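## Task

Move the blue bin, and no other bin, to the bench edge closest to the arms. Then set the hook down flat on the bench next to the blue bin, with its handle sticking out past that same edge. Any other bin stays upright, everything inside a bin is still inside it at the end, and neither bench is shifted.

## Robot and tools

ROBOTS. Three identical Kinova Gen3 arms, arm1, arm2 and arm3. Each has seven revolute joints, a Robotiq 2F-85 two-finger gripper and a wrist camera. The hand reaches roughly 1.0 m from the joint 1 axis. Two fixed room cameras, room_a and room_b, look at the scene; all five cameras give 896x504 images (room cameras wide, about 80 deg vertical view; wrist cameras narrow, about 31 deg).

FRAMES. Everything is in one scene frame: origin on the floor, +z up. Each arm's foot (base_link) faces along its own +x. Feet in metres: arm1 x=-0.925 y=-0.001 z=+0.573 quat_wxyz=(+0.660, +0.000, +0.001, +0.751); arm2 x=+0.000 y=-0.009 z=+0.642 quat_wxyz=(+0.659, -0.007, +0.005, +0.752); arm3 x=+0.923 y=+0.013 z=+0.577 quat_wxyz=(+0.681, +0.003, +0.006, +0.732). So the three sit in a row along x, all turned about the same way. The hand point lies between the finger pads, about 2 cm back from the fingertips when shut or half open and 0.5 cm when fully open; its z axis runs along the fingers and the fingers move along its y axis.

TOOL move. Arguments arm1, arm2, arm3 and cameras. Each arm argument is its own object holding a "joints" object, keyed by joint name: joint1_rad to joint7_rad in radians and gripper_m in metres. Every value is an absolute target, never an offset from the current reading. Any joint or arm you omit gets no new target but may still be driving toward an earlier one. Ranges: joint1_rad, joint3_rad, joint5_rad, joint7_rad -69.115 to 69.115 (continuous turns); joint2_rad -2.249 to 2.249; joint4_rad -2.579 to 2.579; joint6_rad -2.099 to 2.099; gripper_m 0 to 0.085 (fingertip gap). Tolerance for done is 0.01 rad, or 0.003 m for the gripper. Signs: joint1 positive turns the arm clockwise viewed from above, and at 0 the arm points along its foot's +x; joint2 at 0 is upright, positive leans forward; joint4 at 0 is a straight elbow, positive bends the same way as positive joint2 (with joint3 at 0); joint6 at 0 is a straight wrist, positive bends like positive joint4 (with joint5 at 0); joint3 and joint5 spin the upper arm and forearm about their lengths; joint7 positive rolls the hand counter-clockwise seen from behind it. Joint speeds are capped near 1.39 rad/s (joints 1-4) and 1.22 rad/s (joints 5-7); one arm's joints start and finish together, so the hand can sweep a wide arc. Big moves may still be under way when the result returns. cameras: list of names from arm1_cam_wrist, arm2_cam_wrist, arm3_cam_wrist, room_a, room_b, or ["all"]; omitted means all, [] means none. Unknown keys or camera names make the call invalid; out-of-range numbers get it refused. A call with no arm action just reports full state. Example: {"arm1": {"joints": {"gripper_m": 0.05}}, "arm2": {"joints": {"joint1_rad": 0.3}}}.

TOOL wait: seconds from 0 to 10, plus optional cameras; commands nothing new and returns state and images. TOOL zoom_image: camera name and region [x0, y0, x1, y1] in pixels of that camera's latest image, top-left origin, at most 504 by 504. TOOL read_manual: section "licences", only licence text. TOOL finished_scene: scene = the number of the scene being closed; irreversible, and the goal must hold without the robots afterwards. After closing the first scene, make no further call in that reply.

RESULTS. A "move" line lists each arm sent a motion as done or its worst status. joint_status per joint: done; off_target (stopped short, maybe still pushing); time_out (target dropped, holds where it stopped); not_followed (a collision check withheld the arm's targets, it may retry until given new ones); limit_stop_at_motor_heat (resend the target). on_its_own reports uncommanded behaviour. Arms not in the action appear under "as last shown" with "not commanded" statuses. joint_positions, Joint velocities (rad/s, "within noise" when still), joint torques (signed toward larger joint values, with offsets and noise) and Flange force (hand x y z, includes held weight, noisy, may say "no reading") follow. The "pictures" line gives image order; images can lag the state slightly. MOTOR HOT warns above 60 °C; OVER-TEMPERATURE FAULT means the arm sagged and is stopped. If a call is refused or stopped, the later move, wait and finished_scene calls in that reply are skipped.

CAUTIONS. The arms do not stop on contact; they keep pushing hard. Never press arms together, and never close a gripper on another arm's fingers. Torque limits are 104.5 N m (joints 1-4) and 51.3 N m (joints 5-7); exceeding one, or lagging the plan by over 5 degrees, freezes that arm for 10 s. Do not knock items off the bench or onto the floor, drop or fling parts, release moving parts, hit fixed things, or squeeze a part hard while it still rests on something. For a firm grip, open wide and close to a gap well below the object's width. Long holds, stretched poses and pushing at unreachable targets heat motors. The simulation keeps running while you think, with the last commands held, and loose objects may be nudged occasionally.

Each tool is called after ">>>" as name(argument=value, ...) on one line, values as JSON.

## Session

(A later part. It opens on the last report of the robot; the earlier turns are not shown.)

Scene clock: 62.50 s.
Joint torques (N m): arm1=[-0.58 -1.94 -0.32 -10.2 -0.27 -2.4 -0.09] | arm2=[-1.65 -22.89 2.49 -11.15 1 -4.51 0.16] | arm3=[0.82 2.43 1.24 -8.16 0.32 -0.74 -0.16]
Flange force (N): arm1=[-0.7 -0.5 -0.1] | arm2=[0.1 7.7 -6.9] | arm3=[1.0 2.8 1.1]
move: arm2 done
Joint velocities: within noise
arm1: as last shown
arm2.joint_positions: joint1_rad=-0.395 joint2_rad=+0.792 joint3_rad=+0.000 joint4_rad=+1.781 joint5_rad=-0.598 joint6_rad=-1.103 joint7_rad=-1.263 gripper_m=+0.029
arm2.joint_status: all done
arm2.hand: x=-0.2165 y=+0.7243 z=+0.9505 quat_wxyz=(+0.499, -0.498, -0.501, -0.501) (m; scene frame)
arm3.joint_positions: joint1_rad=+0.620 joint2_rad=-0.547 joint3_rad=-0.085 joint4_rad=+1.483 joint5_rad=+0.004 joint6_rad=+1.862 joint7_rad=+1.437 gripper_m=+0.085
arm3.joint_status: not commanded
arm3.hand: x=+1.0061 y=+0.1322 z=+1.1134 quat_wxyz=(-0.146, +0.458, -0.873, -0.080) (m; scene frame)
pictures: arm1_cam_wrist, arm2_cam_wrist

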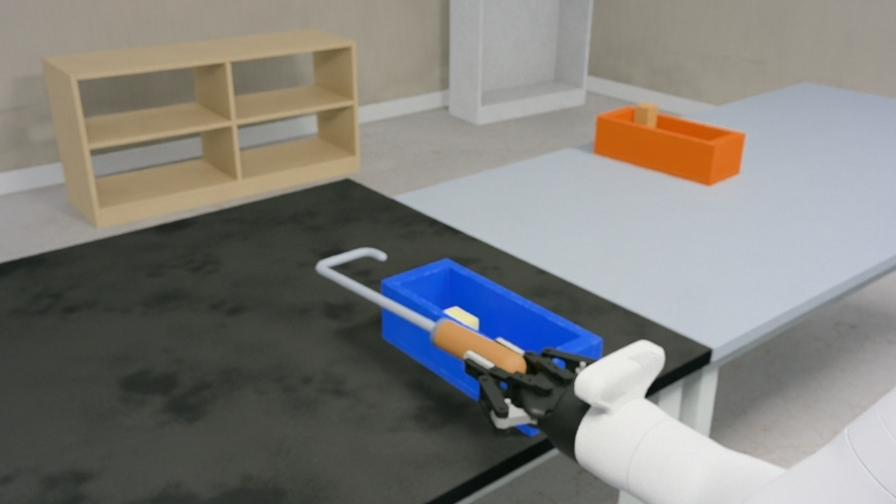

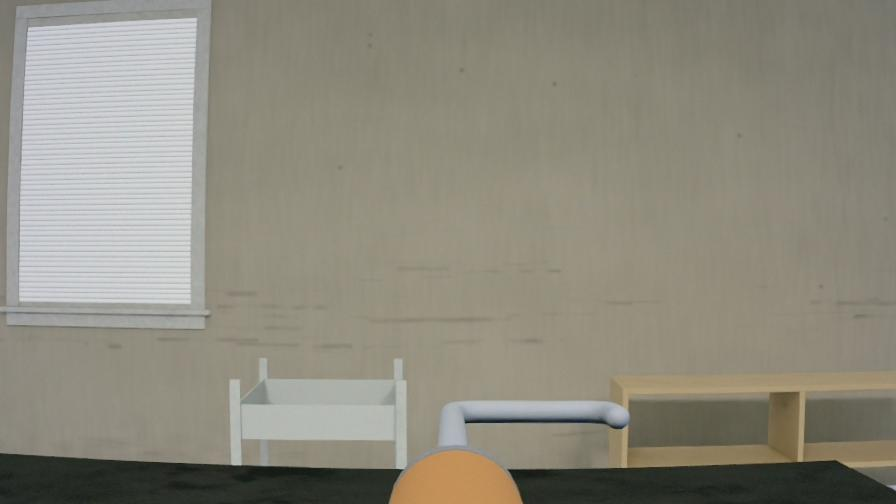

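>>> move(arm2={"joints":{"joint1_rad":-0.393,"joint2_rad":1.1677,"joint3_rad":0,"joint4_rad":1.702,"joint5_rad":-0.5386,"joint6_rad":-1.353,"joint7_rad":-1.4326}}, cameras=["arm1_cam_wrist","arm2_cam_wrist"])

>>> zoom_image(camera="arm1_cam_wrist", region=[300, 220, 700, 500])

Scene clock: 65.67 s.
Joint torques (N m): arm1=[-0.48 -1.97 -0.32 -10.24 -0.29 -2.45 -0.07] | arm2=[-1.78 -22.6 2.33 -7.3 0.22 -3.48 0.05] | arm3=[0.85 2.41 1.23 -8.16 0.33 -0.75 -0.12]
Flange force (N): arm1=[-0.7 -0.4 -0.1] | arm2=[5.4 6.6 -5.8] | arm3=[1.0 2.9 1.0]
move: arm2 done
Joint velocities: within noise
arm1, arm3: as last shown
arm2.joint_positions: joint1_rad=-0.393 joint2_rad=+1.168 joint3_rad=+0.000 joint4_rad=+1.702 joint5_rad=-0.539 joint6_rad=-1.353 joint7_rad=-1.433 gripper_m=+0.029
arm2.joint_status: all done
arm2.hand: x=-0.2159 y=+0.7246 z=+0.7820 quat_wxyz=(+0.499, -0.498, -0.501, -0.501) (m; scene frame)
pictures: arm1_cam_wrist, arm2_cam_wrist

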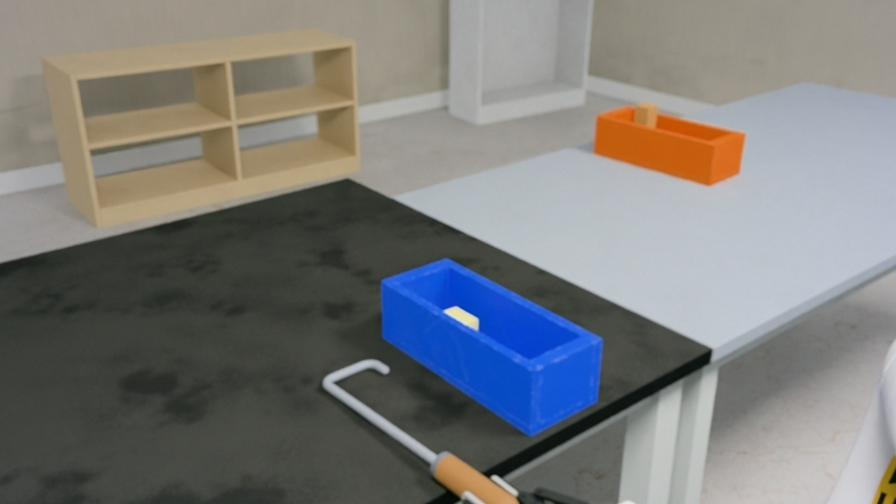

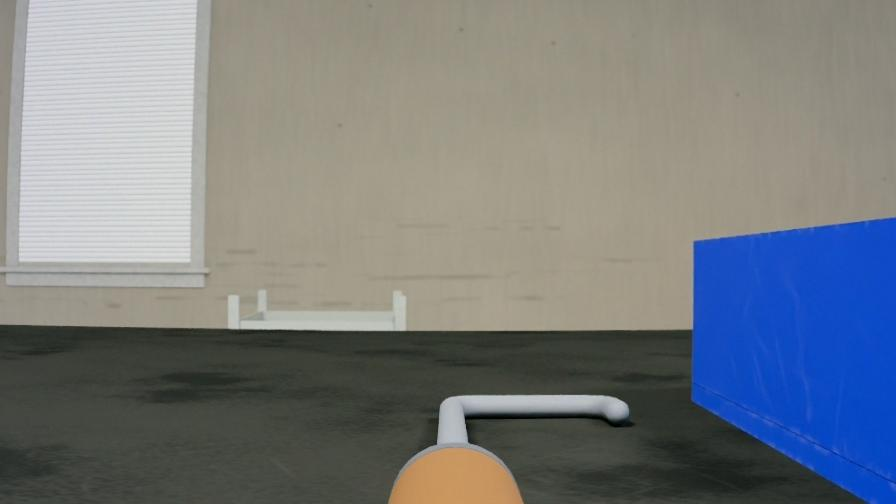

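Scaled by 1.260 from the camera's 896x504 image, which has a finer 1280x720 frame.

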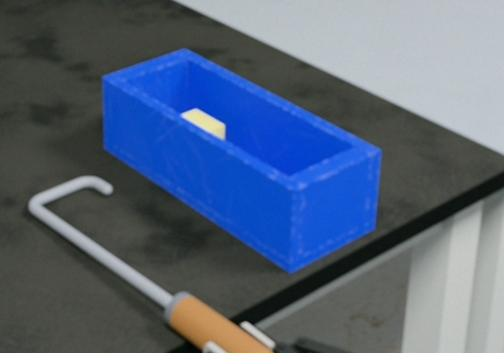

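>>> move(arm2={"joints":{"gripper_m":0.085}}, cameras=[])

>>> move(arm2={"joints":{"joint1_rad":-0.6184,"joint2_rad":1.1522,"joint3_rad":0,"joint4_rad":2.1273,"joint5_rad":-0.7564,"joint6_rad":-1.6885,"joint7_rad":-1.665}}, cameras=["arm2_cam_wrist","arm1_cam_wrist","room_a"])

Scene clock: 68.80 s.
Joint torques (N m): arm1=[-0.53 -1.89 -0.29 -10.15 -0.28 -2.42 -0.11] | arm2=[-1.65 -21.24 2.18 -6.58 0.14 -2.89 0.16] | arm3=[0.84 2.43 1.26 -8.13 0.32 -0.73 -0.18]
Flange force (N): arm1=[-0.5 -0.5 -0.2] | arm2=[7.1 6.4 -5.8] | arm3=[0.9 2.8 1.0]
move: arm2 done
Joint velocities: within noise
arm1, arm3: as last shown
arm2.joint_positions: joint1_rad=-0.393 joint2_rad=+1.168 joint3_rad=+0.000 joint4_rad=+1.702 joint5_rad=-0.539 joint6_rad=-1.353 joint7_rad=-1.433 gripper_m=+0.085
arm2.joint_status: all done
arm2.hand: x=-0.2159 y=+0.7246 z=+0.7820 quat_wxyz=(+0.499, -0.498, -0.501, -0.501) (m; scene frame)
pictures: none
No camera images: "cameras" was empty.

Scene clock: 70.50 s.
Joint torques (N m): arm1=[-0.54 -1.95 -0.35 -10.19 -0.29 -2.44 -0.06] | arm2=[-1.72 -17.2 2.6 -2.72 -0.5 -2.9 0.17] | arm3=[0.84 2.42 1.27 -8.17 0.33 -0.73 -0.15]
Flange force (N): arm1=[-0.5 -0.4 -0.2] | arm2=[8.2 5.9 -2.2] | arm3=[1.0 2.9 1.1]
move: arm2 done
Joint velocities: within noise
arm1, arm3: as last shown
arm2.joint_positions: joint1_rad=-0.618 joint2_rad=+1.152 joint3_rad=+0.000 joint4_rad=+2.127 joint5_rad=-0.756 joint6_rad=-1.688 joint7_rad=-1.665 gripper_m=+0.085
arm2.joint_status: all done
arm2.hand: x=-0.2155 y=+0.5706 z=+0.7820 quat_wxyz=(+0.499, -0.498, -0.501, -0.501) (m; scene frame)
pictures: arm1_cam_wrist, arm2_cam_wrist, room_a

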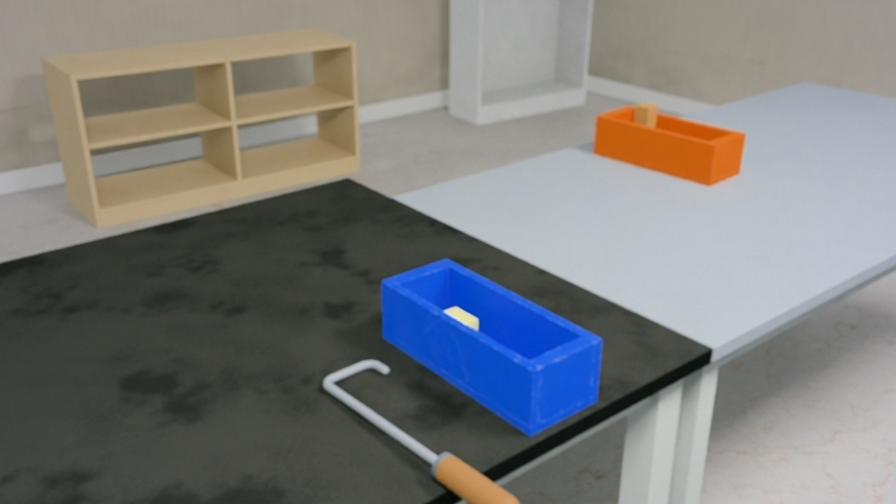

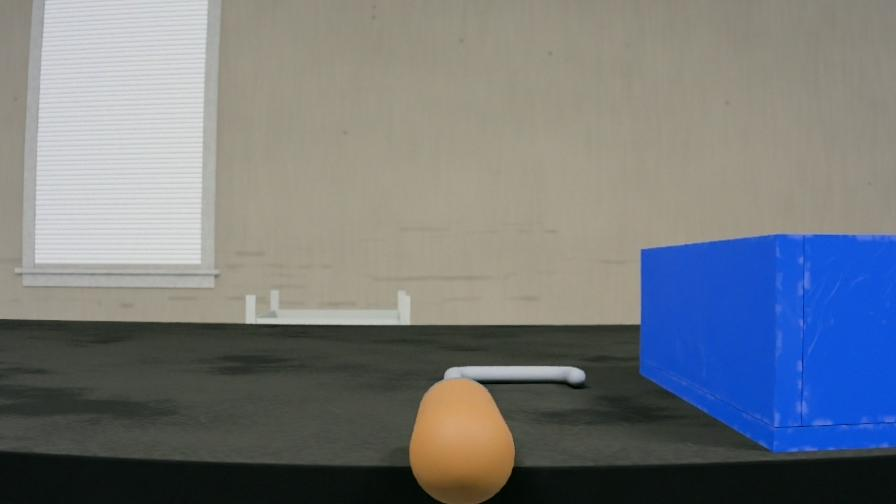

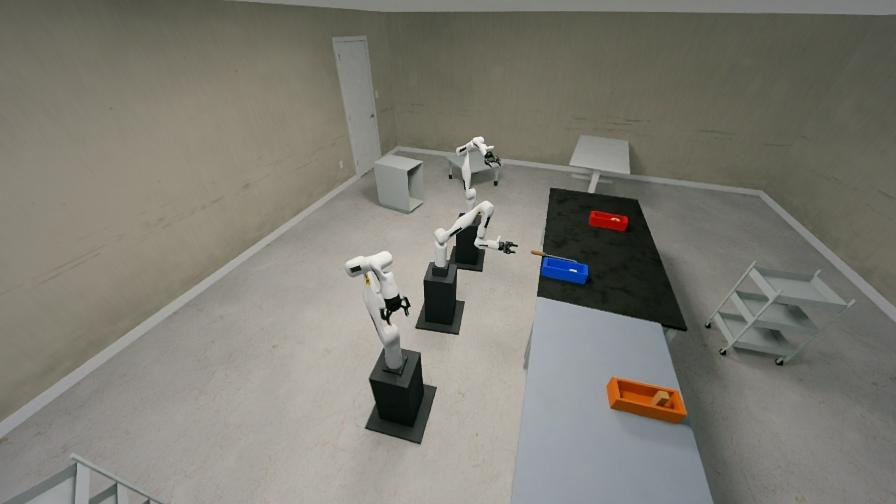

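>>> finished_scene(scene=3)

The scene is finished: the task was done.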